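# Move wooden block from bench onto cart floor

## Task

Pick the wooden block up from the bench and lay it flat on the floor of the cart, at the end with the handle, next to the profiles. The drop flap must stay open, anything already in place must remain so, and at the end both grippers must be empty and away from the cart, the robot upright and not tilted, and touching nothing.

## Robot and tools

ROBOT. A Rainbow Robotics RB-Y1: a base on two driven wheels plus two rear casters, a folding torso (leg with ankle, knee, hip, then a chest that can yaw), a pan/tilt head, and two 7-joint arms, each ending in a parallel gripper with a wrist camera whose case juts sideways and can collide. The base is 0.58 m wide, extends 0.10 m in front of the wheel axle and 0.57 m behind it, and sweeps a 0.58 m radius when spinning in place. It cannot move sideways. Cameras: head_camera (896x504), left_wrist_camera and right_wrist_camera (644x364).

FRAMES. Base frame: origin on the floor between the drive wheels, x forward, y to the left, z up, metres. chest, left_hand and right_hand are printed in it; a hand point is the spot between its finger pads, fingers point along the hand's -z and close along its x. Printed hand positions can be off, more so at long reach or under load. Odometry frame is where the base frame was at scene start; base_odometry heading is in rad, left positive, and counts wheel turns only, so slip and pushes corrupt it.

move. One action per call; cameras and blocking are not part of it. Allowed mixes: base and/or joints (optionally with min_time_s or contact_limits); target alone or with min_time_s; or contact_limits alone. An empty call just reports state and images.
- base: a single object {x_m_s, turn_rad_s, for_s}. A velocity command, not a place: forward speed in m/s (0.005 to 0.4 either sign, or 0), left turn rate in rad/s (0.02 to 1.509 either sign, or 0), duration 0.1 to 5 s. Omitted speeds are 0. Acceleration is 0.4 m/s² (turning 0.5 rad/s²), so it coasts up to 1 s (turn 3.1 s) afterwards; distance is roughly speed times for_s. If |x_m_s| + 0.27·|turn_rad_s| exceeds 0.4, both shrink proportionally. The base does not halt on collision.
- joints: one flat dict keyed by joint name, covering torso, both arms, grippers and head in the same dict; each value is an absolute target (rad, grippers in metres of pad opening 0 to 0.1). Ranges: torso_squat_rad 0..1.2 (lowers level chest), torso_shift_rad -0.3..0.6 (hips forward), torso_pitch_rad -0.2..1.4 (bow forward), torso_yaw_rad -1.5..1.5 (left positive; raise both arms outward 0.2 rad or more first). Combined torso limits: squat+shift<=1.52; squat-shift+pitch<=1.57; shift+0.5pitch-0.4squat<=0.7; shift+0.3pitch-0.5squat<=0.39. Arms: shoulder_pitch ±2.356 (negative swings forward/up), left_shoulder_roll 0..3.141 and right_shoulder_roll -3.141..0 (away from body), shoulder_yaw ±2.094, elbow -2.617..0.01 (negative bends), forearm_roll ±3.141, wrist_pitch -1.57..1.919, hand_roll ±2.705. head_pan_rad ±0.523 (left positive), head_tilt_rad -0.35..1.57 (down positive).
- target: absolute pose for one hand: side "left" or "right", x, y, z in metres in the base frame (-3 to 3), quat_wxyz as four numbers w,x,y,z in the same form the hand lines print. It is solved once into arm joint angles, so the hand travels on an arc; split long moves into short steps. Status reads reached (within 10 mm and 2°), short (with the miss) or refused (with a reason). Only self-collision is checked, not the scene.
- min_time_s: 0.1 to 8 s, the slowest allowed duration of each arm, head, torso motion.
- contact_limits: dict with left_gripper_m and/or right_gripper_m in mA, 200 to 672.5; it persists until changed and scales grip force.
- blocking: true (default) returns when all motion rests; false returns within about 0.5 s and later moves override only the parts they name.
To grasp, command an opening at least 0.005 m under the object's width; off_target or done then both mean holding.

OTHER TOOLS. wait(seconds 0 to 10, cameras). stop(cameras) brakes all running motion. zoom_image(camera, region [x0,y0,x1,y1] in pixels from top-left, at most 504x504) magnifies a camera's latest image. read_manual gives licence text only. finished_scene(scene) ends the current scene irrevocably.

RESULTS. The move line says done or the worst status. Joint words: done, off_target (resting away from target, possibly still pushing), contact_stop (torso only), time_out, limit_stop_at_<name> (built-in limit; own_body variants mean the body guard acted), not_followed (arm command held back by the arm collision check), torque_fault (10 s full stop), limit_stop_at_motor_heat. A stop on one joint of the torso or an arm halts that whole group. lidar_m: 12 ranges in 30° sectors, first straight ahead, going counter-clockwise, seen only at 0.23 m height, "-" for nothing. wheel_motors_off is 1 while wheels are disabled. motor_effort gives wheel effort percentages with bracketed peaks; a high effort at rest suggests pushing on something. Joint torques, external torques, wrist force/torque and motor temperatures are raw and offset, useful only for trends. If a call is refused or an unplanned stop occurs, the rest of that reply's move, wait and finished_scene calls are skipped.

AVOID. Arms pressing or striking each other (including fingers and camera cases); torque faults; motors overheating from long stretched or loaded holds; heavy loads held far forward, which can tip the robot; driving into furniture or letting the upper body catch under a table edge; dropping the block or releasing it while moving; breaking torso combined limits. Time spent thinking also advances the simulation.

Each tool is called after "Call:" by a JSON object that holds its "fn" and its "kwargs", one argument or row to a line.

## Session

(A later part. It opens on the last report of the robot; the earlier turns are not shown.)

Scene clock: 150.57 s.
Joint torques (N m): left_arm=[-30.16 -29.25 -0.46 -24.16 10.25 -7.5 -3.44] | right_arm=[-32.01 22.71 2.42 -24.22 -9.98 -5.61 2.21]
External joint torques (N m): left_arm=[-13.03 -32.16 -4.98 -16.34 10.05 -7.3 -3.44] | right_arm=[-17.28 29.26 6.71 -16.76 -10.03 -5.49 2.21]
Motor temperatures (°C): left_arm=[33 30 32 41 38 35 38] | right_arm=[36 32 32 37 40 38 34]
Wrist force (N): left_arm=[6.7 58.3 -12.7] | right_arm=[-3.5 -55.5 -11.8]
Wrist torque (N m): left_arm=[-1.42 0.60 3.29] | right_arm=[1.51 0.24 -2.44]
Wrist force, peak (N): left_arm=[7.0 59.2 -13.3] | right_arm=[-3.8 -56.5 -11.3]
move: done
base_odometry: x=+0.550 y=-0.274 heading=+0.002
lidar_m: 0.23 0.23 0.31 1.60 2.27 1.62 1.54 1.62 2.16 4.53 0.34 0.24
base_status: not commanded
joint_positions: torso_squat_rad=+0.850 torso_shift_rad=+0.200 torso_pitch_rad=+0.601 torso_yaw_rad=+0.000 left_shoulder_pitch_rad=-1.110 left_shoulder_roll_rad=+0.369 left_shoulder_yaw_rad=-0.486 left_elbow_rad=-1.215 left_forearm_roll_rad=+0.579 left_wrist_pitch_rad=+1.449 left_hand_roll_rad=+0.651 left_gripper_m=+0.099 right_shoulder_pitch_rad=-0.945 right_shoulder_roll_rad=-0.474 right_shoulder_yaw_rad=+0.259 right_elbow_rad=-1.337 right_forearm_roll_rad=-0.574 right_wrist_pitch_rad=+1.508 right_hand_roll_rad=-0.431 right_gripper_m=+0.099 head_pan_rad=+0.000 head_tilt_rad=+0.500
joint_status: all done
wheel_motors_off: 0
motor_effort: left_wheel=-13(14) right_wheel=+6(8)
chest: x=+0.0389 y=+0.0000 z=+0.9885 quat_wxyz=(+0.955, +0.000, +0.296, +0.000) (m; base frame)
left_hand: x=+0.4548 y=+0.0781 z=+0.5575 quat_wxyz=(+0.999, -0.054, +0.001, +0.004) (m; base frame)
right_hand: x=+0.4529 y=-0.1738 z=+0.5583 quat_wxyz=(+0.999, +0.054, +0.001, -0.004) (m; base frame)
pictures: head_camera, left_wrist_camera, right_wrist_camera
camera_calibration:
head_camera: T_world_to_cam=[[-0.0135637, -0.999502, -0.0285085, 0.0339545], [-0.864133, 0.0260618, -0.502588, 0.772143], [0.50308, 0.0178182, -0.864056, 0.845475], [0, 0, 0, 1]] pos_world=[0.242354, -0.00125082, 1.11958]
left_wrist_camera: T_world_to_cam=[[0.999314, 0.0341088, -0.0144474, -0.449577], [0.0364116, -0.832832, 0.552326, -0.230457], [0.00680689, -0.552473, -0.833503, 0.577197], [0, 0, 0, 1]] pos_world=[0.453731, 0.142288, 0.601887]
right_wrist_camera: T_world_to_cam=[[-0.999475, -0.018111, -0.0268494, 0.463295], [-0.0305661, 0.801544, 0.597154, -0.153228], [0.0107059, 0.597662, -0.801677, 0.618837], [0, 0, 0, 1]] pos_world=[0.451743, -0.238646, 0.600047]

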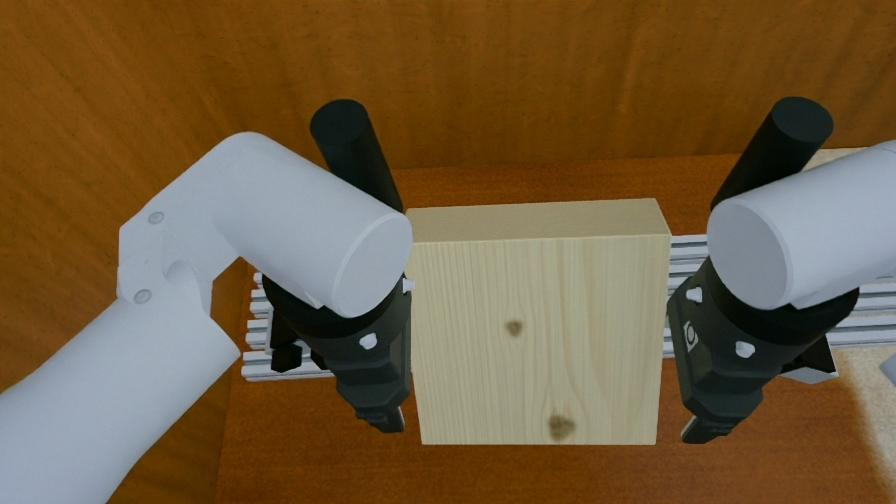

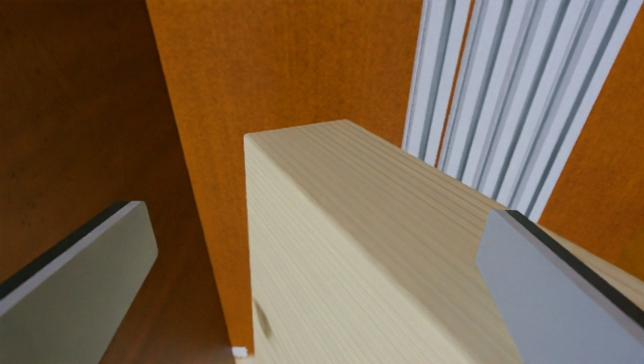

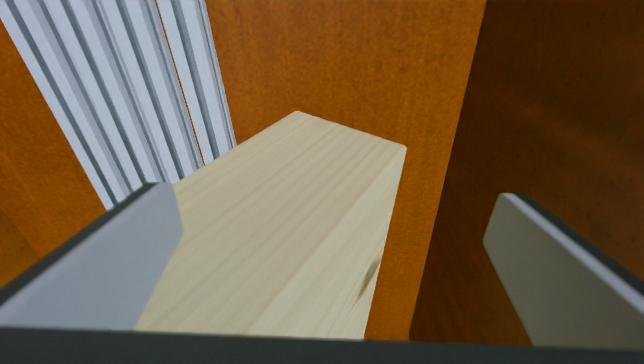

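Call:
{"fn": "move", "kwargs": {
  "joints": {"torso_squat_rad":1.1},
  "min_time_s": 1.5
}}

Scene clock: 155.97 s.
Joint torques (N m): left_arm=[-10.05 -34.16 -9.89 -13.09 12.86 -3.68 -3.1] | right_arm=[-25.98 29.07 6.41 -20.28 -11.04 -4.01 2.62]
External joint torques (N m): left_arm=[7.23 -37.14 -14.47 -5.25 12.68 -3.46 -3.1] | right_arm=[-11.16 35.67 10.73 -12.82 -11.1 -3.88 2.62]
Motor temperatures (°C): left_arm=[33 30 32 41 38 35 38] | right_arm=[37 32 32 37 40 38 34]
Wrist force (N): left_arm=[15.3 59.3 34.8] | right_arm=[1.7 -56.7 3.7]
Wrist torque (N m): left_arm=[-1.57 -1.68 3.35] | right_arm=[1.97 -0.29 -2.65]
Wrist force, peak (N): left_arm=[13.4 61.0 40.3] | right_arm=[0.2 -74.4 13.9]
move: done
base_odometry: x=+0.551 y=-0.274 heading=+0.002
lidar_m: 0.22 0.24 0.30 1.60 2.27 1.60 1.54 1.61 2.15 4.50 0.34 0.24
base_status: not commanded
joint_positions: torso_squat_rad=+1.100 torso_shift_rad=+0.199 torso_pitch_rad=+0.598 torso_yaw_rad=+0.000 left_shoulder_pitch_rad=-1.115 left_shoulder_roll_rad=+0.370 left_shoulder_yaw_rad=-0.484 left_elbow_rad=-1.218 left_forearm_roll_rad=+0.578 left_wrist_pitch_rad=+1.448 left_hand_roll_rad=+0.651 left_gripper_m=+0.099 right_shoulder_pitch_rad=-0.947 right_shoulder_roll_rad=-0.476 right_shoulder_yaw_rad=+0.258 right_elbow_rad=-1.339 right_forearm_roll_rad=-0.574 right_wrist_pitch_rad=+1.507 right_hand_roll_rad=-0.431 right_gripper_m=+0.099 head_pan_rad=+0.000 head_tilt_rad=+0.500
joint_status: all done
wheel_motors_off: 0
motor_effort: left_wheel=-14(29) right_wheel=+1(21)
chest: x=+0.0092 y=+0.0000 z=+0.8473 quat_wxyz=(+0.956, +0.000, +0.295, +0.000) (m; base frame)
left_hand: x=+0.4296 y=+0.0772 z=+0.4204 quat_wxyz=(+0.998, -0.055, -0.004, +0.004) (m; base frame)
right_hand: x=+0.4257 y=-0.1743 z=+0.4193 quat_wxyz=(+0.999, +0.054, -0.002, -0.004) (m; base frame)
pictures: head_camera, left_wrist_camera, right_wrist_camera
camera_calibration:
head_camera: T_world_to_cam=[[-0.0134391, -0.9995, -0.0286314, 0.0295312], [-0.862803, 0.0260634, -0.504868, 0.677415], [0.505362, 0.0179183, -0.862722, 0.737334], [0, 0, 0, 1]] pos_world=[0.212252, -0.00135107, 0.978965]
left_wrist_camera: T_world_to_cam=[[0.99942, 0.0338839, -0.00328475, -0.43116], [0.0300083, -0.831304, 0.555007, -0.152992], [0.0160752, -0.554784, -0.831839, 0.458125], [0, 0, 0, 1]] pos_world=[0.428137, 0.141587, 0.464581]
right_wrist_camera: T_world_to_cam=[[-0.9993, -0.0175812, -0.0330097, 0.434983], [-0.0338155, 0.801779, 0.596663, -0.0689292], [0.0159764, 0.597361, -0.801813, 0.505655], [0, 0, 0, 1]] pos_world=[0.42427, -0.239145, 0.460927]

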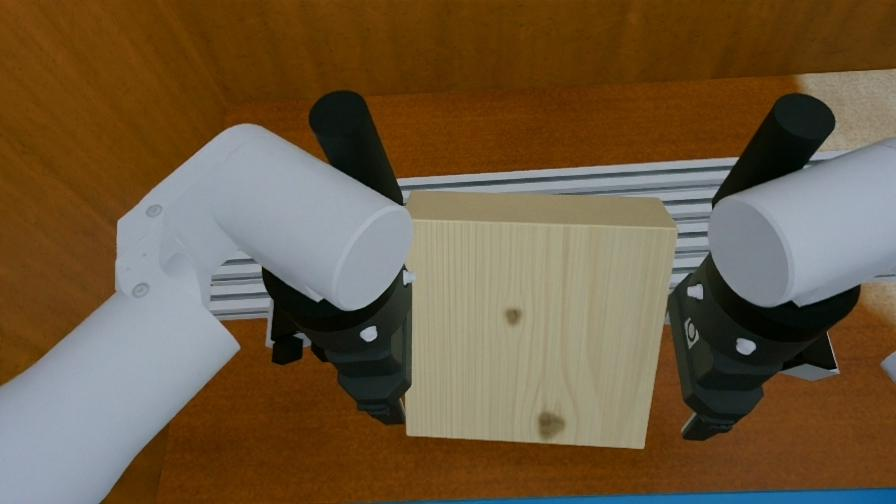

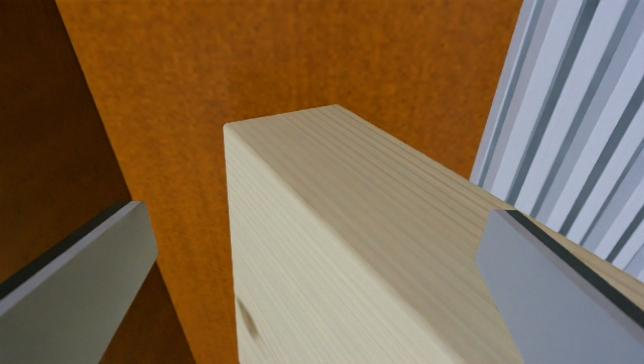

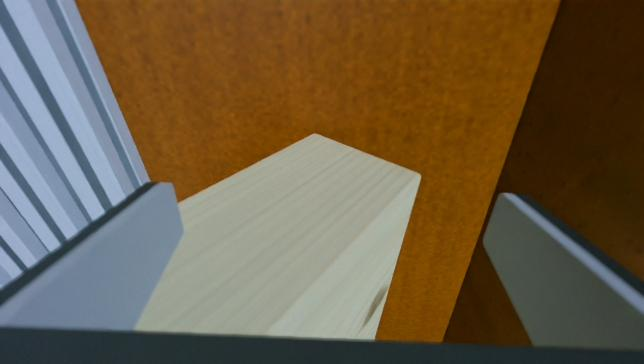

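Call:
{"fn": "move", "kwargs": {
  "joints": {"torso_squat_rad":1.06},
  "cameras": []
}}

Call:
{"fn": "move", "kwargs": {
  "base": {"x_m_s":-0.05,"for_s":1.4},
  "cameras": ["left_wrist_camera","right_wrist_camera"]
}}

Scene clock: 160.23 s.
Joint torques (N m): left_arm=[-28.8 -28.77 -1.52 -23.26 10.14 -6.99 -3.14] | right_arm=[-30.82 23.96 3.39 -23.23 -9.95 -5.26 2.48]
External joint torques (N m): left_arm=[-11.59 -31.68 -6.07 -15.38 9.94 -6.79 -3.14] | right_arm=[-16.07 30.52 7.69 -15.77 -10 -5.14 2.48]
Motor temperatures (°C): left_arm=[33 30 32 41 38 35 38] | right_arm=[36 32 32 37 41 38 34]
Wrist force (N): left_arm=[5.6 54.4 -13.0] | right_arm=[-3.7 -52.1 -10.7]
Wrist torque (N m): left_arm=[-1.10 0.58 3.04] | right_arm=[1.39 0.17 -2.30]
Wrist force, peak (N): left_arm=[14.9 60.0 35.5] | right_arm=[1.2 -57.4 4.6]
move: done
base_odometry: x=+0.550 y=-0.274 heading=+0.002
lidar_m: 0.23 0.24 0.32 1.60 2.28 1.62 1.53 1.60 2.15 4.52 0.35 0.24
base_status: not commanded
joint_positions: torso_squat_rad=+1.060 torso_shift_rad=+0.200 torso_pitch_rad=+0.601 torso_yaw_rad=+0.000 left_shoulder_pitch_rad=-1.110 left_shoulder_roll_rad=+0.368 left_shoulder_yaw_rad=-0.486 left_elbow_rad=-1.215 left_forearm_roll_rad=+0.579 left_wrist_pitch_rad=+1.449 left_hand_roll_rad=+0.651 left_gripper_m=+0.099 right_shoulder_pitch_rad=-0.945 right_shoulder_roll_rad=-0.474 right_shoulder_yaw_rad=+0.259 right_elbow_rad=-1.338 right_forearm_roll_rad=-0.574 right_wrist_pitch_rad=+1.507 right_hand_roll_rad=-0.431 right_gripper_m=+0.099 head_pan_rad=+0.000 head_tilt_rad=+0.500
joint_status: all done
wheel_motors_off: 0
motor_effort: left_wheel=-12(14) right_wheel=+6(7)
chest: x=+0.0150 y=+0.0000 z=+0.8711 quat_wxyz=(+0.955, +0.000, +0.296, +0.000) (m; base frame)
left_hand: x=+0.4311 y=+0.0779 z=+0.4404 quat_wxyz=(+0.999, -0.054, +0.001, +0.004) (m; base frame)
right_hand: x=+0.4294 y=-0.1739 z=+0.4412 quat_wxyz=(+0.999, +0.054, +0.001, -0.004) (m; base frame)
pictures: none
No camera images: "cameras" was empty.

Scene clock: 162.07 s.
Joint torques (N m): left_arm=[-30.19 -28.41 -1.15 -24.03 10.12 -7.29 -3.17] | right_arm=[-23.01 25.94 5.38 -20.81 -11.87 -0.51 2.14]
External joint torques (N m): left_arm=[-13.06 -31.31 -5.67 -16.2 9.92 -7.09 -3.17] | right_arm=[-8.22 32.51 9.69 -13.35 -11.92 -0.38 2.13]
Motor temperatures (°C): left_arm=[33 30 32 41 38 35 38] | right_arm=[36 32 32 37 41 38 34]
Wrist force (N): left_arm=[5.4 57.6 -14.0] | right_arm=[21.5 -54.2 -12.9]
Wrist torque (N m): left_arm=[-1.37 0.54 3.20] | right_arm=[1.51 0.65 -2.36]
Wrist force, peak (N): left_arm=[5.4 57.6 -14.0] | right_arm=[28.9 -55.1 -13.5]
move: done
base_odometry: x=+0.481 y=-0.274 heading=+0.002
lidar_m: 0.29 0.31 0.43 3.83 2.16 1.54 1.47 1.52 2.06 4.80 0.45 0.32
base_status: done (sent for 1.4 of 1.4 s)
joint_positions: torso_squat_rad=+1.060 torso_shift_rad=+0.200 torso_pitch_rad=+0.601 torso_yaw_rad=+0.000 left_shoulder_pitch_rad=-1.110 left_shoulder_roll_rad=+0.368 left_shoulder_yaw_rad=-0.486 left_elbow_rad=-1.215 left_forearm_roll_rad=+0.579 left_wrist_pitch_rad=+1.449 left_hand_roll_rad=+0.651 left_gripper_m=+0.099 right_shoulder_pitch_rad=-0.947 right_shoulder_roll_rad=-0.475 right_shoulder_yaw_rad=+0.258 right_elbow_rad=-1.338 right_forearm_roll_rad=-0.573 right_wrist_pitch_rad=+1.506 right_hand_roll_rad=-0.431 right_gripper_m=+0.099 head_pan_rad=+0.000 head_tilt_rad=+0.500
joint_status: not commanded
wheel_motors_off: 0
motor_effort: left_wheel=-2(38) right_wheel=-9(19)
chest: x=+0.0150 y=+0.0000 z=+0.8711 quat_wxyz=(+0.955, +0.000, +0.296, +0.000) (m; base frame)
left_hand: x=+0.4309 y=+0.0780 z=+0.4403 quat_wxyz=(+0.999, -0.054, +0.001, +0.004) (m; base frame)
right_hand: x=+0.4308 y=-0.1736 z=+0.4422 quat_wxyz=(+0.999, +0.055, -0.001, -0.004) (m; base frame)
pictures: left_wrist_camera, right_wrist_camera
camera_calibration:
left_wrist_camera: T_world_to_cam=[[0.999313, 0.0341578, -0.0143758, -0.42753], [0.0364104, -0.832631, 0.55263, -0.164978], [0.00690688, -0.552774, -0.833303, 0.479492], [0, 0, 0, 1]] pos_world=[0.429931, 0.142288, 0.484588]
right_wrist_camera: T_world_to_cam=[[-0.999332, -0.018336, -0.0316152, 0.4401], [-0.0335998, 0.801285, 0.597339, -0.083439], [0.01438, 0.598002, -0.801366, 0.5242], [0, 0, 0, 1]] pos_world=[0.429464, -0.238545, 0.483831]

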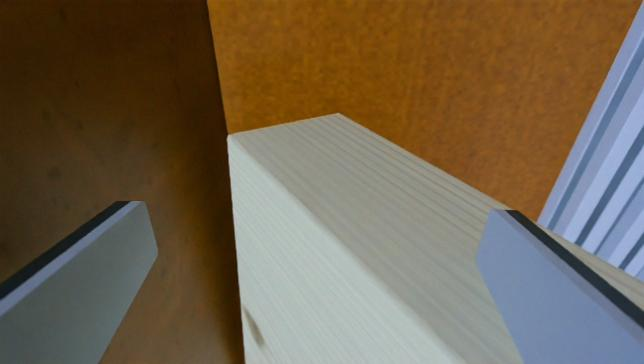

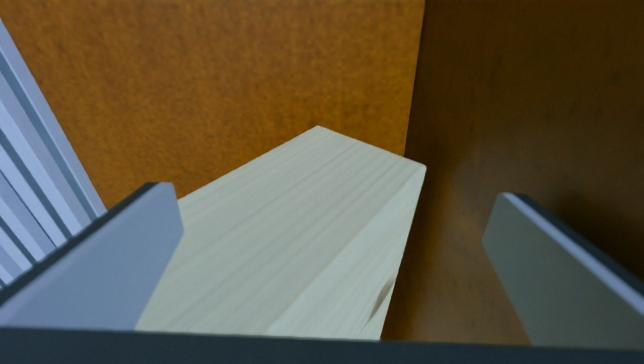

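Call:
{"fn": "move", "kwargs": {
  "base": {"x_m_s":0.05,"for_s":0.3},
  "cameras": []
}}

Call:
{"fn": "move", "kwargs": {
  "joints": {"torso_squat_rad":1.14},
  "min_time_s": 1.5
}}

Scene clock: 166.30 s.
Joint torques (N m): left_arm=[-29.73 -28.32 -1.08 -24.22 9.94 -7.29 -3.21] | right_arm=[-30.44 23.8 3.56 -23.29 -9.79 -5.24 2.21]
External joint torques (N m): left_arm=[-12.6 -31.22 -5.61 -16.39 9.75 -7.09 -3.21] | right_arm=[-15.7 30.36 7.85 -15.83 -9.84 -5.12 2.21]
Motor temperatures (°C): left_arm=[33 30 32 41 38 35 38] | right_arm=[36 32 32 37 41 38 34]
Wrist force (N): left_arm=[6.0 55.9 -13.2] | right_arm=[-3.6 -52.5 -11.9]
Wrist torque (N m): left_arm=[-1.28 0.60 3.02] | right_arm=[1.43 0.19 -2.33]
Wrist force, peak (N): left_arm=[5.5 58.2 -13.6] | right_arm=[21.9 -54.8 -13.2]
move: done
base_odometry: x=+0.496 y=-0.274 heading=+0.001
lidar_m: 0.27 0.29 0.39 1.62 2.17 1.55 1.48 1.55 2.07 4.76 0.42 0.30
base_status: done (sent for 0.3 of 0.3 s)
joint_positions: torso_squat_rad=+1.060 torso_shift_rad=+0.200 torso_pitch_rad=+0.601 torso_yaw_rad=+0.000 left_shoulder_pitch_rad=-1.110 left_shoulder_roll_rad=+0.368 left_shoulder_yaw_rad=-0.486 left_elbow_rad=-1.215 left_forearm_roll_rad=+0.579 left_wrist_pitch_rad=+1.449 left_hand_roll_rad=+0.651 left_gripper_m=+0.099 right_shoulder_pitch_rad=-0.946 right_shoulder_roll_rad=-0.474 right_shoulder_yaw_rad=+0.259 right_elbow_rad=-1.338 right_forearm_roll_rad=-0.574 right_wrist_pitch_rad=+1.507 right_hand_roll_rad=-0.431 right_gripper_m=+0.099 head_pan_rad=+0.000 head_tilt_rad=+0.500
joint_status: not commanded
wheel_motors_off: 0
motor_effort: left_wheel=-15(33) right_wheel=+16(29)
chest: x=+0.0150 y=+0.0000 z=+0.8711 quat_wxyz=(+0.955, +0.000, +0.296, +0.000) (m; base frame)
left_hand: x=+0.4309 y=+0.0779 z=+0.4402 quat_wxyz=(+0.999, -0.054, +0.001, +0.004) (m; base frame)
right_hand: x=+0.4294 y=-0.1738 z=+0.4413 quat_wxyz=(+0.999, +0.054, +0.001, -0.004) (m; base frame)
pictures: none
No camera images: "cameras" was empty.

Scene clock: 168.17 s.
Joint torques (N m): left_arm=[-13.79 -33.45 -9.13 -15.44 12.7 -3.66 -3.25] | right_arm=[-14.54 35.42 9.9 -14.5 -10.55 -5.39 2.37]
External joint torques (N m): left_arm=[3.65 -36.46 -13.75 -7.6 12.52 -3.42 -3.25] | right_arm=[0.52 42.13 14.29 -7.03 -10.61 -5.24 2.36]
Motor temperatures (°C): left_arm=[33 30 32 41 38 34 38] | right_arm=[36 32 32 37 41 38 34]
Wrist force (N): left_arm=[16.6 57.3 16.8] | right_arm=[-3.5 -57.8 -8.1]
Wrist torque (N m): left_arm=[-1.59 -0.95 3.24] | right_arm=[1.71 0.07 -2.46]
Wrist force, peak (N): left_arm=[25.4 59.4 44.1] | right_arm=[7.6 -68.5 37.0]
move: contact_stop
base_odometry: x=+0.496 y=-0.274 heading=+0.001
lidar_m: 0.27 0.29 0.40 1.61 2.19 1.55 1.48 1.56 2.06 4.76 0.42 0.29
base_status: not commanded
joint_positions: torso_squat_rad=+1.140 torso_shift_rad=+0.196 torso_pitch_rad=+0.588 torso_yaw_rad=-0.001 left_shoulder_pitch_rad=-1.114 left_shoulder_roll_rad=+0.370 left_shoulder_yaw_rad=-0.484 left_elbow_rad=-1.217 left_forearm_roll_rad=+0.578 left_wrist_pitch_rad=+1.448 left_hand_roll_rad=+0.651 left_gripper_m=+0.099 right_shoulder_pitch_rad=-0.950 right_shoulder_roll_rad=-0.477 right_shoulder_yaw_rad=+0.257 right_elbow_rad=-1.340 right_forearm_roll_rad=-0.574 right_wrist_pitch_rad=+1.508 right_hand_roll_rad=-0.431 right_gripper_m=+0.099 head_pan_rad=+0.000 head_tilt_rad=+0.500
joint_status: torso_squat_rad contact_stop (moved +0.080 of +0.080)
wheel_motors_off: 0
motor_effort: left_wheel=-17(29) right_wheel=+15(25)
chest: x=+0.0007 y=+0.0003 z=+0.8249 quat_wxyz=(+0.957, +0.000, +0.290, +0.000) (m; base frame)
left_hand: x=+0.4249 y=+0.0769 z=+0.4015 quat_wxyz=(+0.998, -0.056, -0.009, +0.003) (m; base frame)
right_hand: x=+0.4232 y=-0.1750 z=+0.4028 quat_wxyz=(+0.999, +0.054, -0.009, -0.004) (m; base frame)
pictures: head_camera, left_wrist_camera, right_wrist_camera
camera_calibration:
head_camera: T_world_to_cam=[[-0.0138561, -0.999524, -0.0275468, 0.0281638], [-0.857813, 0.0260381, -0.513303, 0.665788], [0.513776, 0.0165177, -0.857765, 0.718148], [0, 0, 0, 1]] pos_world=[0.202545, -0.00104761, 0.958529]
left_wrist_camera: T_world_to_cam=[[0.999425, 0.0335108, 0.0051781, -0.429939], [0.0249807, -0.830912, 0.555843, -0.140843], [0.0229293, -0.555394, -0.831271, 0.439161], [0, 0, 0, 1]] pos_world=[0.423141, 0.141287, 0.445575]
right_wrist_camera: T_world_to_cam=[[-0.998745, -0.0173192, -0.0469927, 0.437338], [-0.0419196, 0.802514, 0.595159, -0.0544817], [0.0274046, 0.596382, -0.802233, 0.48802], [0, 0, 0, 1]] pos_world=[0.421131, -0.23975, 0.444483]

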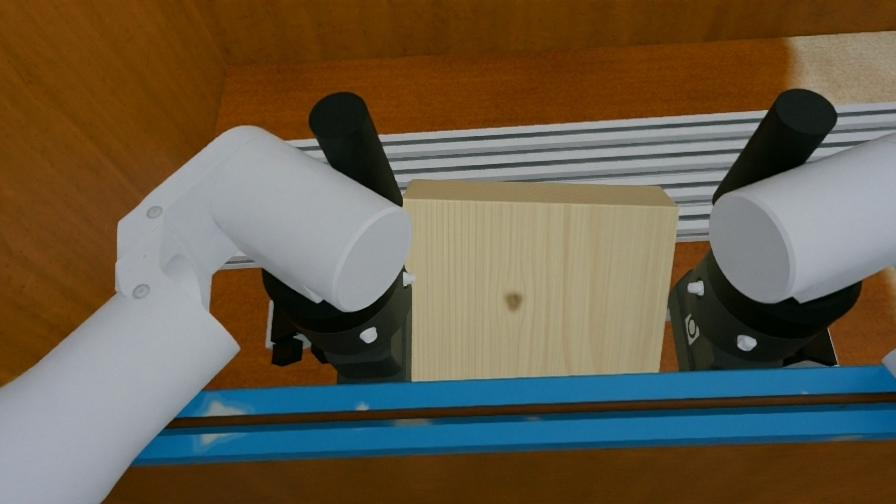

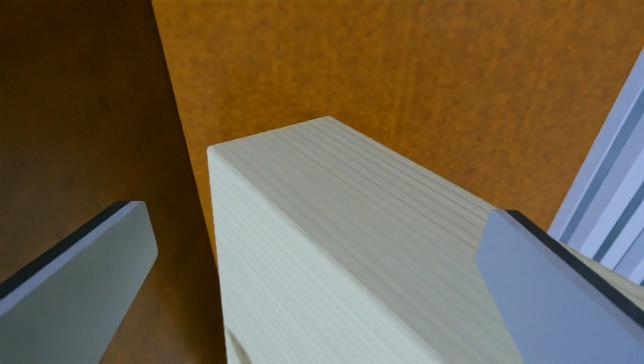

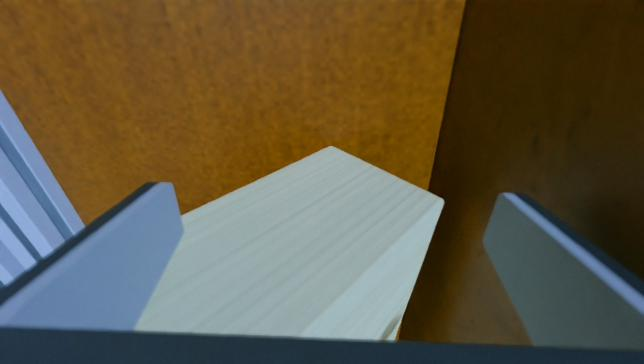

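Call:
{"fn": "move", "kwargs": {
  "target": {"side":"left","x":0.415,"y":0.073,"z":0.385,"quat_wxyz":[0.9982,-0.06,0,0]},
  "min_time_s": 0.8,
  "cameras": []
}}

Call:
{"fn": "move", "kwargs": {
  "target": {"side":"right","x":0.413,"y":-0.170,"z":0.37,"quat_wxyz":[0.9982,0.06,0,0]},
  "min_time_s": 0.8,
  "cameras": []
}}

Call:
{"fn": "move", "kwargs": {
  "target": {"side":"left","x":0.413,"y":0.073,"z":0.37,"quat_wxyz":[0.9982,-0.06,0,0]},
  "min_time_s": 0.8
}}

Scene clock: 172.10 s.
Joint torques (N m): left_arm=[-4.18 -31.2 -11.65 -9.15 11.69 -1.31 -3.09] | right_arm=[-15.28 34 9.63 -14.81 -10.09 -4.8 2.43]
External joint torques (N m): left_arm=[13.03 -34.08 -16.06 -1.35 11.51 -1.09 -3.09] | right_arm=[-0.23 40.7 14.02 -7.34 -10.15 -4.64 2.43]
Motor temperatures (°C): left_arm=[33 30 32 40 39 34 38] | right_arm=[36 32 32 36 41 38 34]
Wrist force (N): left_arm=[21.9 49.8 33.0] | right_arm=[-2.4 -54.0 -5.4]
Wrist torque (N m): left_arm=[-1.75 -1.67 2.96] | right_arm=[1.64 -0.02 -2.39]
Wrist force, peak (N): left_arm=[23.3 59.2 37.7] | right_arm=[-4.3 -58.7 -10.2]
move: done
base_odometry: x=+0.496 y=-0.274 heading=+0.001
lidar_m: 0.27 0.29 0.39 1.61 2.19 1.56 1.48 1.55 2.07 4.77 0.43 0.30
base_status: not commanded
joint_positions: torso_squat_rad=+1.140 torso_shift_rad=+0.196 torso_pitch_rad=+0.588 torso_yaw_rad=-0.001 left_shoulder_pitch_rad=-1.102 left_shoulder_roll_rad=+0.358 left_shoulder_yaw_rad=-0.489 left_elbow_rad=-1.175 left_forearm_roll_rad=+0.575 left_wrist_pitch_rad=+1.408 left_hand_roll_rad=+0.633 left_gripper_m=+0.099 right_shoulder_pitch_rad=-0.949 right_shoulder_roll_rad=-0.477 right_shoulder_yaw_rad=+0.257 right_elbow_rad=-1.340 right_forearm_roll_rad=-0.574 right_wrist_pitch_rad=+1.507 right_hand_roll_rad=-0.431 right_gripper_m=+0.099 head_pan_rad=+0.000 head_tilt_rad=+0.500
joint_status: all done
wheel_motors_off: 0
motor_effort: left_wheel=-17(18) right_wheel=+16(16)
chest: x=+0.0007 y=+0.0002 z=+0.8249 quat_wxyz=(+0.957, +0.000, +0.290, -0.001) (m; base frame)
left_hand: x=+0.4193 y=+0.0782 z=+0.3866 quat_wxyz=(+0.998, -0.057, -0.004, +0.003) (m; base frame)
left_hand_status: reached (checked arc, planned for 0.8 s): 7 mm and 0.7 deg off.
right_hand: x=+0.4231 y=-0.1749 z=+0.4027 quat_wxyz=(+0.999, +0.054, -0.009, -0.004) (m; base frame)
pictures: none
No camera images: "cameras" was empty.

Scene clock: 182.67 s.
Joint torques (N m): left_arm=[-21.99 -15.29 1.61 -16.12 4.88 -4.47 -1.77] | right_arm=[24.59 33.28 13.7 8.56 -5.09 -2.34 1.46]
External joint torques (N m): left_arm=[-4.82 -18.03 -2.77 -8.32 4.68 -4.25 -1.77] | right_arm=[39.97 40.27 18.01 15.98 -5.18 -2.15 1.46]
External joint torques when the fault began: right_arm=[66.63 61.86 29.84 31.9 -6.5 -3.41 1.93]
Motor temperatures (°C): left_arm=[32 30 32 40 38 34 38] | right_arm=[36 33 32 35 40 37 34]
Wrist force (N): left_arm=[0.1 29.4 -17.0] | right_arm=[-0.5 -26.0 -11.7]
Wrist torque (N m): left_arm=[-0.72 0.63 1.52] | right_arm=[0.58 0.31 -1.23]
Wrist force, peak (N): left_arm=[20.6 53.4 30.6] | right_arm=[-2.8 -59.4 -3.5]
move: torque_fault
TORQUE FAULT: right_shoulder_pitch_rad reached its load limit. The robot stopped for 10 seconds, dropped its targets and accepts commands again. The stop added 9.5 s to the call.
base_odometry: x=+0.496 y=-0.274 heading=+0.001
lidar_m: 0.28 0.30 0.40 1.62 2.17 1.55 1.49 1.55 2.07 4.76 0.43 0.30
base_status: not commanded
joint_positions: torso_squat_rad=+1.140 torso_shift_rad=+0.195 torso_pitch_rad=+0.586 torso_yaw_rad=-0.002 left_shoulder_pitch_rad=-1.097 left_shoulder_roll_rad=+0.354 left_shoulder_yaw_rad=-0.493 left_elbow_rad=-1.173 left_forearm_roll_rad=+0.577 left_wrist_pitch_rad=+1.409 left_hand_roll_rad=+0.633 left_gripper_m=+0.099 right_shoulder_pitch_rad=-0.967 right_shoulder_roll_rad=-0.475 right_shoulder_yaw_rad=+0.257 right_elbow_rad=-1.270 right_forearm_roll_rad=-0.566 right_wrist_pitch_rad=+1.446 right_hand_roll_rad=-0.403 right_gripper_m=+0.099 head_pan_rad=+0.000 head_tilt_rad=+0.500
joint_status: right_shoulder_pitch_rad torque_fault (moved -0.018 of +0.009); right_shoulder_roll_rad torque_fault (moved +0.002 of +0.037); right_shoulder_yaw_rad torque_fault (moved +0.000 of +0.016); right_elbow_rad torque_fault (moved +0.070 of +0.109); right_wrist_pitch_rad torque_fault (moved -0.061 of -0.094); right_hand_roll_rad torque_fault (moved +0.028 of +0.045); the others done
wheel_motors_off: 0
on_its_own: right_shoulder_pitch_rad is held at -0.957, not at your -0.941, since a torque_fault; right_shoulder_roll_rad is held at -0.465, not at your -0.440, since a torque_fault; right_elbow_rad is held at -1.266, not at your -1.231, since a torque_fault; right_wrist_pitch_rad is held at +1.446, not at your +1.414, since a torque_fault; right_hand_roll_rad is held at -0.402, not at your -0.386, since a torque_fault
motor_effort: left_wheel=-13(44) right_wheel=+11(45)
chest: x=-0.0002 y=+0.0008 z=+0.8253 quat_wxyz=(+0.957, -0.001, +0.289, -0.001) (m; base frame)
left_hand: x=+0.4155 y=+0.0766 z=+0.3855 quat_wxyz=(+0.998, -0.058, -0.001, +0.002) (m; base frame)
right_hand: x=+0.4334 y=-0.1810 z=+0.3949 quat_wxyz=(+0.998, +0.051, -0.021, -0.005) (m; base frame)
right_hand_status: short (checked arc, planned for 0.8 s): torque_fault, 34 mm and 2.7 deg off.
pictures: none
No camera images: "cameras" was empty.

not run: a stop that you did not command came earlier in this reply.

Call:
{"fn": "move", "kwargs": {
  "joints": {"head_pan_rad":-0.4,"head_tilt_rad":0.5}
}}

Scene clock: 184.40 s.
Joint torques (N m): left_arm=[-21.57 -14.87 1.56 -15.97 4.79 -4.64 -1.72] | right_arm=[24.78 33.41 14.42 8.69 -5.1 -2.21 1.42]
External joint torques (N m): left_arm=[-4.41 -17.61 -2.82 -8.16 4.59 -4.42 -1.72] | right_arm=[40.16 40.41 18.73 16.11 -5.19 -2.03 1.42]
Motor temperatures (°C): left_arm=[32 30 32 40 38 34 38] | right_arm=[36 33 32 35 39 37 34]
Wrist force (N): left_arm=[0.8 29.5 -17.1] | right_arm=[-0.3 -25.9 -12.2]
Wrist torque (N m): left_arm=[-0.74 0.72 1.57] | right_arm=[0.59 0.36 -1.23]
Wrist force, peak (N): left_arm=[0.4 29.6 -17.6] | right_arm=[-0.5 -26.1 -12.3]
move: done
base_odometry: x=+0.496 y=-0.274 heading=+0.001
lidar_m: 0.27 0.29 0.40 1.62 2.20 1.57 1.47 1.56 2.07 4.77 0.43 0.29
base_status: not commanded
joint_positions: torso_squat_rad=+1.140 torso_shift_rad=+0.195 torso_pitch_rad=+0.586 torso_yaw_rad=-0.002 left_shoulder_pitch_rad=-1.097 left_shoulder_roll_rad=+0.354 left_shoulder_yaw_rad=-0.493 left_elbow_rad=-1.173 left_forearm_roll_rad=+0.577 left_wrist_pitch_rad=+1.409 left_hand_roll_rad=+0.633 left_gripper_m=+0.099 right_shoulder_pitch_rad=-0.967 right_shoulder_roll_rad=-0.475 right_shoulder_yaw_rad=+0.257 right_elbow_rad=-1.270 right_forearm_roll_rad=-0.566 right_wrist_pitch_rad=+1.446 right_hand_roll_rad=-0.403 right_gripper_m=+0.099 head_pan_rad=-0.400 head_tilt_rad=+0.500
joint_status: all done
wheel_motors_off: 0
on_its_own: right_shoulder_pitch_rad is held at -0.957, not at your -0.941, since a torque_fault; right_shoulder_roll_rad is held at -0.465, not at your -0.440, since a torque_fault; right_elbow_rad is held at -1.266, not at your -1.231, since a torque_fault; right_wrist_pitch_rad is held at +1.446, not at your +1.414, since a torque_fault; right_hand_roll_rad is held at -0.402, not at your -0.386, since a torque_fault
motor_effort: left_wheel=-12(14) right_wheel=+9(11)
chest: x=-0.0002 y=+0.0008 z=+0.8253 quat_wxyz=(+0.957, -0.001, +0.289, -0.001) (m; base frame)
left_hand: x=+0.4155 y=+0.0766 z=+0.3855 quat_wxyz=(+0.998, -0.058, -0.001, +0.002) (m; base frame)
right_hand: x=+0.4334 y=-0.1810 z=+0.3949 quat_wxyz=(+0.998, +0.051, -0.021, -0.005) (m; base frame)
pictures: head_camera, left_wrist_camera, right_wrist_camera
camera_calibration:
head_camera: T_world_to_cam=[[-0.338368, -0.921841, 0.188986, -0.141598], [-0.819649, 0.190068, -0.540416, 0.686446], [0.462258, -0.337762, -0.819899, 0.689358], [0, 0, 0, 1]] pos_world=[0.196072, -0.0281636, 0.962931]
left_wrist_camera: T_world_to_cam=[[0.999495, 0.0299873, -0.0104745, -0.414055], [0.0307227, -0.828915, 0.558531, -0.135532], [0.00806633, -0.55857, -0.829418, 0.431666], [0, 0, 0, 1]] pos_world=[0.414528, 0.141188, 0.429393]
right_wrist_camera: T_world_to_cam=[[-0.997411, -0.0135457, -0.070626, 0.456452], [-0.0527162, 0.805718, 0.589949, -0.037234], [0.0489134, 0.592145, -0.804346, 0.4758], [0, 0, 0, 1]] pos_world=[0.430035, -0.24556, 0.436912]

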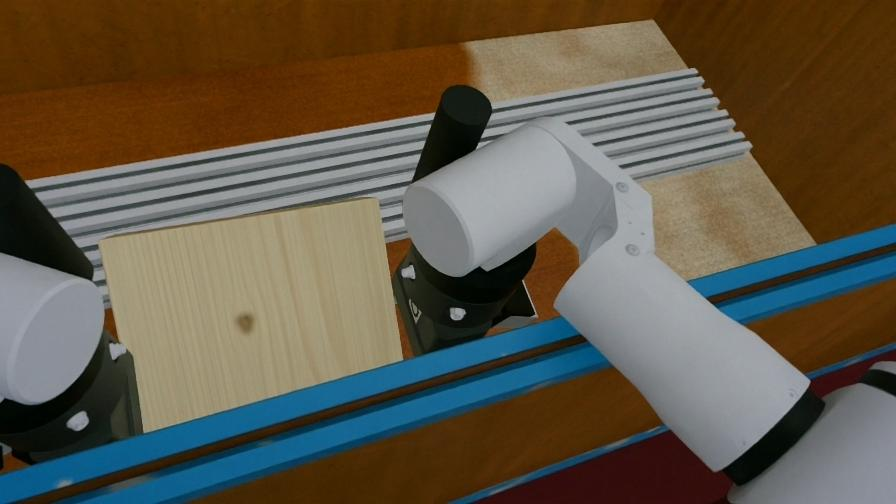

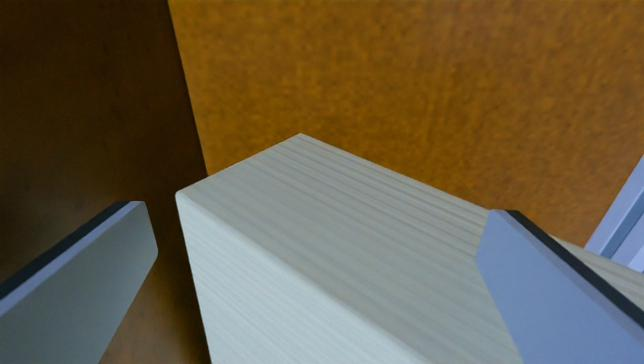

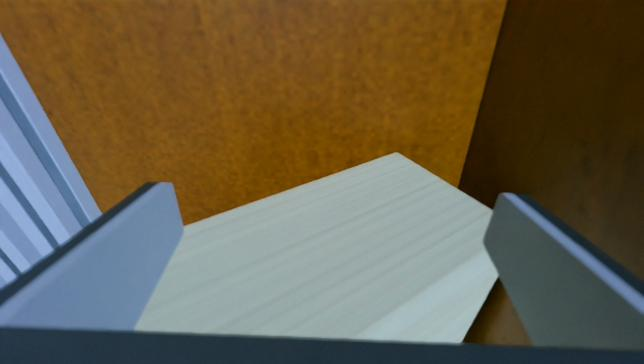

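Call:
{"fn": "move", "kwargs": {
  "joints": {"torso_squat_rad":0.95,"torso_pitch_rad":0.8,"torso_shift_rad":0.2,"head_pan_rad":0,"head_tilt_rad":0.4},
  "min_time_s": 2
}}

Scene clock: 192.20 s.
Joint torques (N m): left_arm=[-3.66 -1.14 1.04 -0.72 0.45 0.29 -0.26] | right_arm=[13.82 6.51 6.02 3.1 -6.61 12.25 -0.15]
External joint torques (N m): left_arm=[9.6 -2.25 -2.06 6.87 0.01 0.17 -0.27] | right_arm=[24.94 12.18 9.36 10.05 -6.53 12.06 -0.14]
Motor temperatures (°C): left_arm=[32 29 32 39 37 34 38] | right_arm=[36 33 32 34 39 37 34]
Wrist force (N): left_arm=[-5.0 2.2 25.0] | right_arm=[51.1 -6.0 1.4]
Wrist torque (N m): left_arm=[-0.58 -1.41 0.04] | right_arm=[-0.16 -1.54 -0.09]
Wrist force, peak (N): left_arm=[0.5 30.8 -17.9] | right_arm=[51.6 -6.6 2.2]
move: done
base_odometry: x=+0.496 y=-0.274 heading=+0.001
lidar_m: 0.26 0.28 0.36 1.63 2.18 1.57 1.48 1.54 2.07 4.77 0.41 0.29
base_status: not commanded
joint_positions: torso_squat_rad=+0.950 torso_shift_rad=+0.200 torso_pitch_rad=+0.798 torso_yaw_rad=-0.001 left_shoulder_pitch_rad=-1.101 left_shoulder_roll_rad=+0.350 left_shoulder_yaw_rad=-0.493 left_elbow_rad=-1.177 left_forearm_roll_rad=+0.578 left_wrist_pitch_rad=+1.408 left_hand_roll_rad=+0.633 left_gripper_m=+0.099 right_shoulder_pitch_rad=-0.963 right_shoulder_roll_rad=-0.468 right_shoulder_yaw_rad=+0.259 right_elbow_rad=-1.268 right_forearm_roll_rad=-0.566 right_wrist_pitch_rad=+1.443 right_hand_roll_rad=-0.402 right_gripper_m=+0.099 head_pan_rad=+0.000 head_tilt_rad=+0.400
joint_status: all done
wheel_motors_off: 0
on_its_own: right_shoulder_pitch_rad is held at -0.957, not at your -0.941, since a torque_fault; right_shoulder_roll_rad is held at -0.465, not at your -0.440, since a torque_fault; right_elbow_rad is held at -1.266, not at your -1.231, since a torque_fault; right_wrist_pitch_rad is held at +1.446, not at your +1.414, since a torque_fault; right_hand_roll_rad is held at -0.402, not at your -0.386, since a torque_fault
motor_effort: left_wheel=-17(21) right_wheel=-8(23)
chest: x=+0.0743 y=+0.0001 z=+0.8955 quat_wxyz=(+0.921, +0.000, +0.389, +0.000) (m; base frame)
left_hand: x=+0.3896 y=+0.0726 z=+0.3802 quat_wxyz=(+0.993, -0.060, +0.103, +0.006) (m; base frame)
right_hand: x=+0.4043 y=-0.1771 z=+0.3811 quat_wxyz=(+0.995, +0.054, +0.087, -0.010) (m; base frame)
pictures: head_camera, left_wrist_camera, right_wrist_camera
camera_calibration:
head_camera: T_world_to_cam=[[-0.0165476, -0.999514, -0.026413, 0.0300359], [-0.908852, 0.0260478, -0.416304, 0.687659], [0.41679, 0.0171167, -0.908842, 0.774588], [0, 0, 0, 1]] pos_world=[0.302637, -0.00114909, 0.991046]
left_wrist_camera: T_world_to_cam=[[0.976026, 0.0254124, -0.216167, -0.300474], [0.142306, -0.825986, 0.545432, -0.173806], [-0.16469, -0.563117, -0.8098, 0.48536], [0, 0, 0, 1]] pos_world=[0.397938, 0.137389, 0.422892]
right_wrist_camera: T_world_to_cam=[[-0.989316, -0.0158933, 0.144915, 0.340708], [0.0740923, 0.80127, 0.593697, -0.0872119], [-0.125552, 0.598091, -0.791532, 0.530573], [0, 0, 0, 1]] pos_world=[0.410144, -0.242036, 0.42237]

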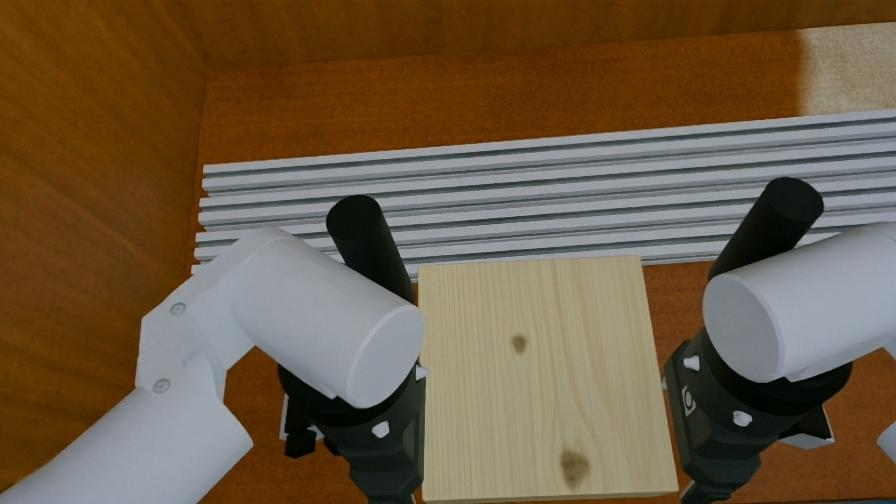

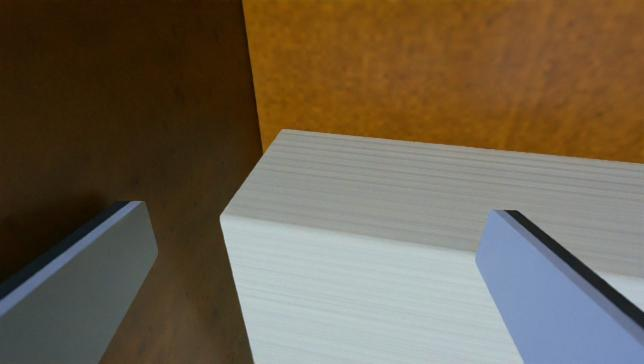

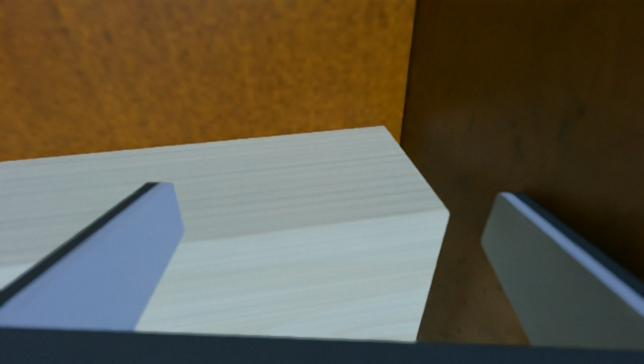

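Call:
{"fn": "move", "kwargs": {
  "target": {"side":"right","x":0.40,"y":-0.22,"z":0.395,"quat_wxyz":[0.995,0.054,0.087,-0.01]},
  "min_time_s": 0.8,
  "cameras": ["head_camera","right_wrist_camera"]
}}

Call:
{"fn": "move", "kwargs": {
  "target": {"side":"left","x":0.39,"y":0.115,"z":0.395,"quat_wxyz":[0.993,-0.06,0.103,0.006]},
  "min_time_s": 0.8
}}

Scene clock: 196.47 s.
Joint torques (N m): left_arm=[-11.48 0.03 2.64 -6.5 0.29 -0.04 -0.1] | right_arm=[3.47 -4.34 -0.82 -2.36 -2.31 5.91 -0.03]
External joint torques (N m): left_arm=[1.7 -1.07 -0.44 1.07 -0.15 -0.16 -0.11] | right_arm=[13.52 3.3 3.23 4.46 -2.24 5.71 -0.03]
Motor temperatures (°C): left_arm=[32 29 32 39 37 33 38] | right_arm=[36 33 32 34 38 38 34]
Wrist force (N): left_arm=[3.0 1.5 -7.1] | right_arm=[23.6 -1.1 -0.4]
Wrist torque (N m): left_arm=[-0.24 0.34 0.07] | right_arm=[-0.12 -0.30 0.18]
Wrist force, peak (N): left_arm=[-7.4 1.2 28.9] | right_arm=[58.3 -0.4 -5.2]
move: done
base_odometry: x=+0.496 y=-0.274 heading=+0.001
lidar_m: 0.25 0.26 0.35 1.62 2.18 1.56 1.48 1.55 2.07 4.75 0.40 0.27
base_status: not commanded
joint_positions: torso_squat_rad=+0.950 torso_shift_rad=+0.200 torso_pitch_rad=+0.800 torso_yaw_rad=-0.001 left_shoulder_pitch_rad=-1.099 left_shoulder_roll_rad=+0.350 left_shoulder_yaw_rad=-0.493 left_elbow_rad=-1.175 left_forearm_roll_rad=+0.578 left_wrist_pitch_rad=+1.408 left_hand_roll_rad=+0.633 left_gripper_m=+0.099 right_shoulder_pitch_rad=-0.896 right_shoulder_roll_rad=-0.555 right_shoulder_yaw_rad=+0.199 right_elbow_rad=-1.361 right_forearm_roll_rad=-0.625 right_wrist_pitch_rad=+1.481 right_hand_roll_rad=-0.352 right_gripper_m=+0.099 head_pan_rad=+0.000 head_tilt_rad=+0.400
joint_status: all done
wheel_motors_off: 0
motor_effort: left_wheel=-11(17) right_wheel=+0(15)
chest: x=+0.0748 y=+0.0001 z=+0.8952 quat_wxyz=(+0.921, +0.000, +0.389, +0.000) (m; base frame)
left_hand: x=+0.3879 y=+0.0731 z=+0.3785 quat_wxyz=(+0.993, -0.060, +0.105, +0.006) (m; base frame)
right_hand: x=+0.4024 y=-0.2196 z=+0.3953 quat_wxyz=(+0.995, +0.054, +0.085, -0.010) (m; base frame)
right_hand_status: reached (checked arc, planned for 0.8 s): 2 mm and 0.3 deg off.
pictures: head_camera, right_wrist_camera
camera_calibration:
head_camera: T_world_to_cam=[[-0.0165878, -0.999514, -0.0263883, 0.0299153], [-0.909486, 0.0260481, -0.414918, 0.686739], [0.415404, 0.0171172, -0.909476, 0.774756], [0, 0, 0, 1]] pos_world=[0.303239, -0.00124909, 0.990352]
right_wrist_camera: T_world_to_cam=[[-0.989888, -0.0161607, 0.14093, 0.337811], [0.0715643, 0.800899, 0.594508, -0.0608536], [-0.122478, 0.598581, -0.791644, 0.56589], [0, 0, 0, 1]] pos_world=[0.408059, -0.284534, 0.436553]

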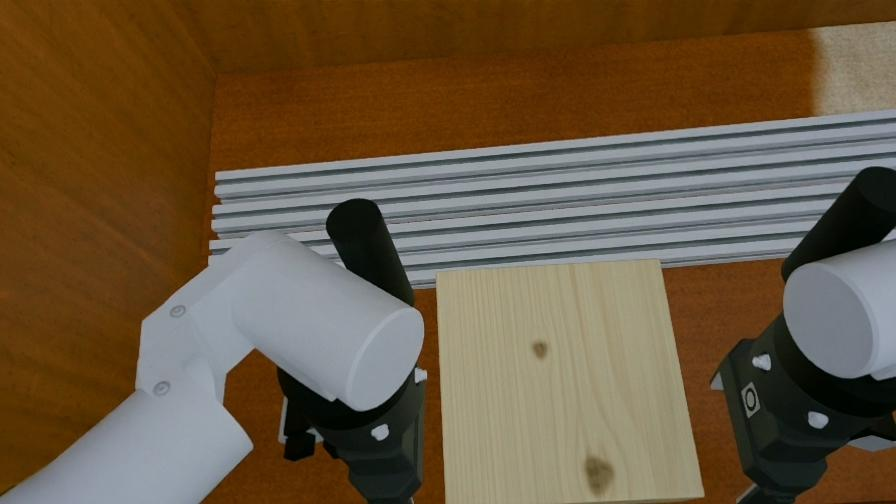

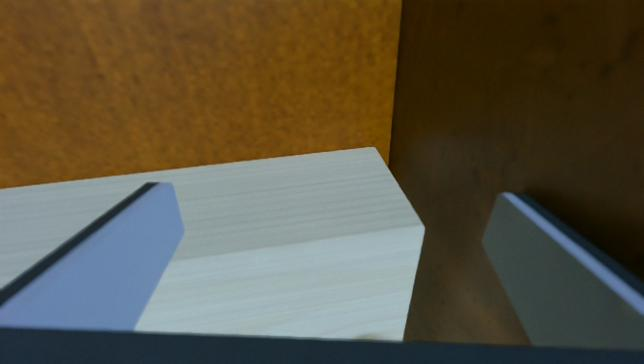

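Scene clock: 197.60 s.
Joint torques (N m): left_arm=[-11.08 1.87 5.27 -7.92 0.62 0.06 -0.38] | right_arm=[3.36 -4.24 -0.69 -2.05 -2.35 5.78 0]
External joint torques (N m): left_arm=[1.24 -1.31 1.48 -0.36 0.18 -0.08 -0.39] | right_arm=[13.41 3.4 3.35 4.77 -2.28 5.58 0.01]
Motor temperatures (°C): left_arm=[32 29 32 39 37 33 38] | right_arm=[36 33 32 34 38 38 34]
Wrist force (N): left_arm=[2.8 1.7 -7.0] | right_arm=[23.5 -1.0 -1.3]
Wrist torque (N m): left_arm=[-0.27 0.33 0.05] | right_arm=[-0.02 -0.35 0.15]
Wrist force, peak (N): left_arm=[2.4 2.9 -7.9] | right_arm=[24.1 -0.5 -1.8]
move: done
base_odometry: x=+0.496 y=-0.274 heading=+0.001
lidar_m: 0.26 0.26 0.35 1.62 2.20 1.56 1.49 1.55 2.07 4.75 0.41 0.28
base_status: not commanded
joint_positions: torso_squat_rad=+0.950 torso_shift_rad=+0.200 torso_pitch_rad=+0.800 torso_yaw_rad=-0.001 left_shoulder_pitch_rad=-1.028 left_shoulder_roll_rad=+0.458 left_shoulder_yaw_rad=-0.447 left_elbow_rad=-1.327 left_forearm_roll_rad=+0.627 left_wrist_pitch_rad=+1.473 left_hand_roll_rad=+0.603 left_gripper_m=+0.099 right_shoulder_pitch_rad=-0.896 right_shoulder_roll_rad=-0.555 right_shoulder_yaw_rad=+0.199 right_elbow_rad=-1.361 right_forearm_roll_rad=-0.625 right_wrist_pitch_rad=+1.481 right_hand_roll_rad=-0.352 right_gripper_m=+0.099 head_pan_rad=+0.000 head_tilt_rad=+0.400
joint_status: all done
wheel_motors_off: 0
motor_effort: left_wheel=-11(12) right_wheel=+1(2)
chest: x=+0.0748 y=+0.0001 z=+0.8952 quat_wxyz=(+0.921, +0.000, +0.389, +0.000) (m; base frame)
left_hand: x=+0.3901 y=+0.1150 z=+0.3949 quat_wxyz=(+0.993, -0.060, +0.103, +0.006) (m; base frame)
left_hand_status: reached (checked arc, planned for 0.8 s): 0 mm and 0.1 deg off.
right_hand: x=+0.4024 y=-0.2196 z=+0.3953 quat_wxyz=(+0.995, +0.054, +0.085, -0.010) (m; base frame)
pictures: head_camera, left_wrist_camera, right_wrist_camera
camera_calibration:
head_camera: T_world_to_cam=[[-0.0165878, -0.999514, -0.0263883, 0.0299153], [-0.909486, 0.0260481, -0.414918, 0.686739], [0.415404, 0.0171172, -0.909476, 0.774756], [0, 0, 0, 1]] pos_world=[0.303239, -0.00124909, 0.990352]
left_wrist_camera: T_world_to_cam=[[0.975704, 0.0245842, -0.21771, -0.298081], [0.142308, -0.826644, 0.544434, -0.146401], [-0.166584, -0.562188, -0.810058, 0.522038], [0, 0, 0, 1]] pos_world=[0.398636, 0.17979, 0.437692]
right_wrist_camera: T_world_to_cam=[[-0.9899, -0.0161025, 0.140852, 0.337867], [0.0715548, 0.800943, 0.594449, -0.0608115], [-0.122387, 0.598524, -0.791701, 0.565861], [0, 0, 0, 1]] pos_world=[0.408059, -0.284534, 0.436553]

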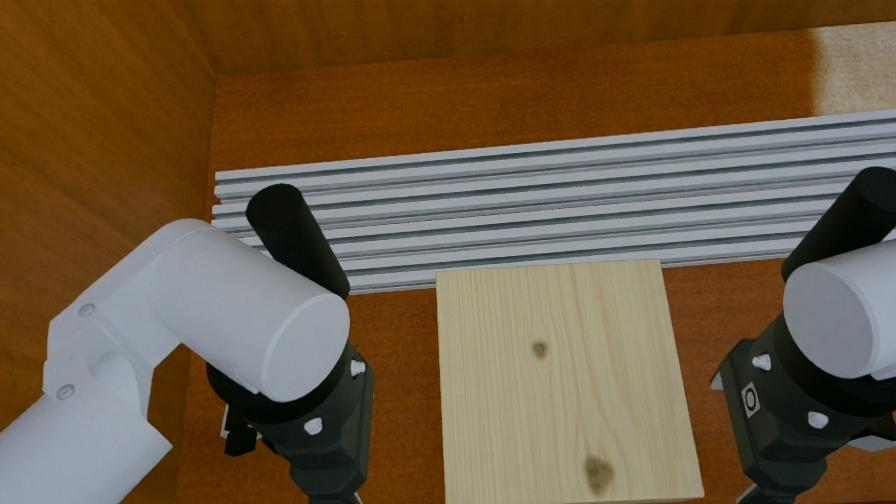

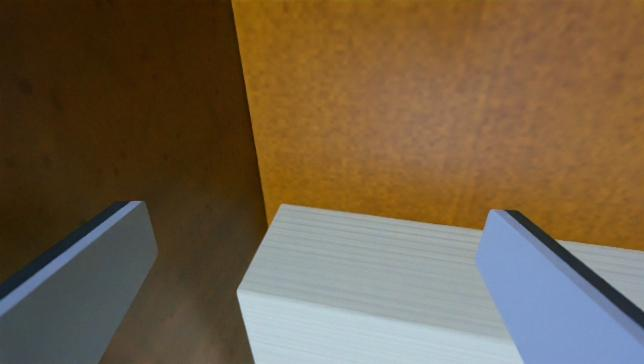

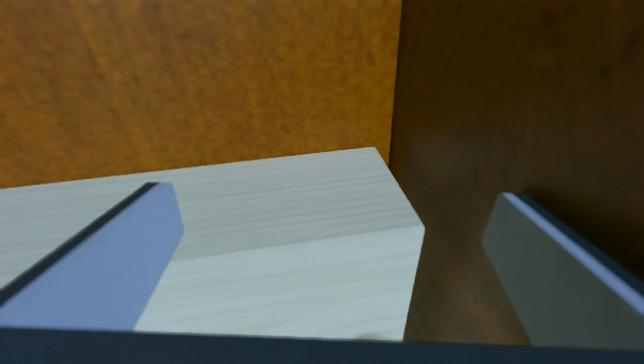

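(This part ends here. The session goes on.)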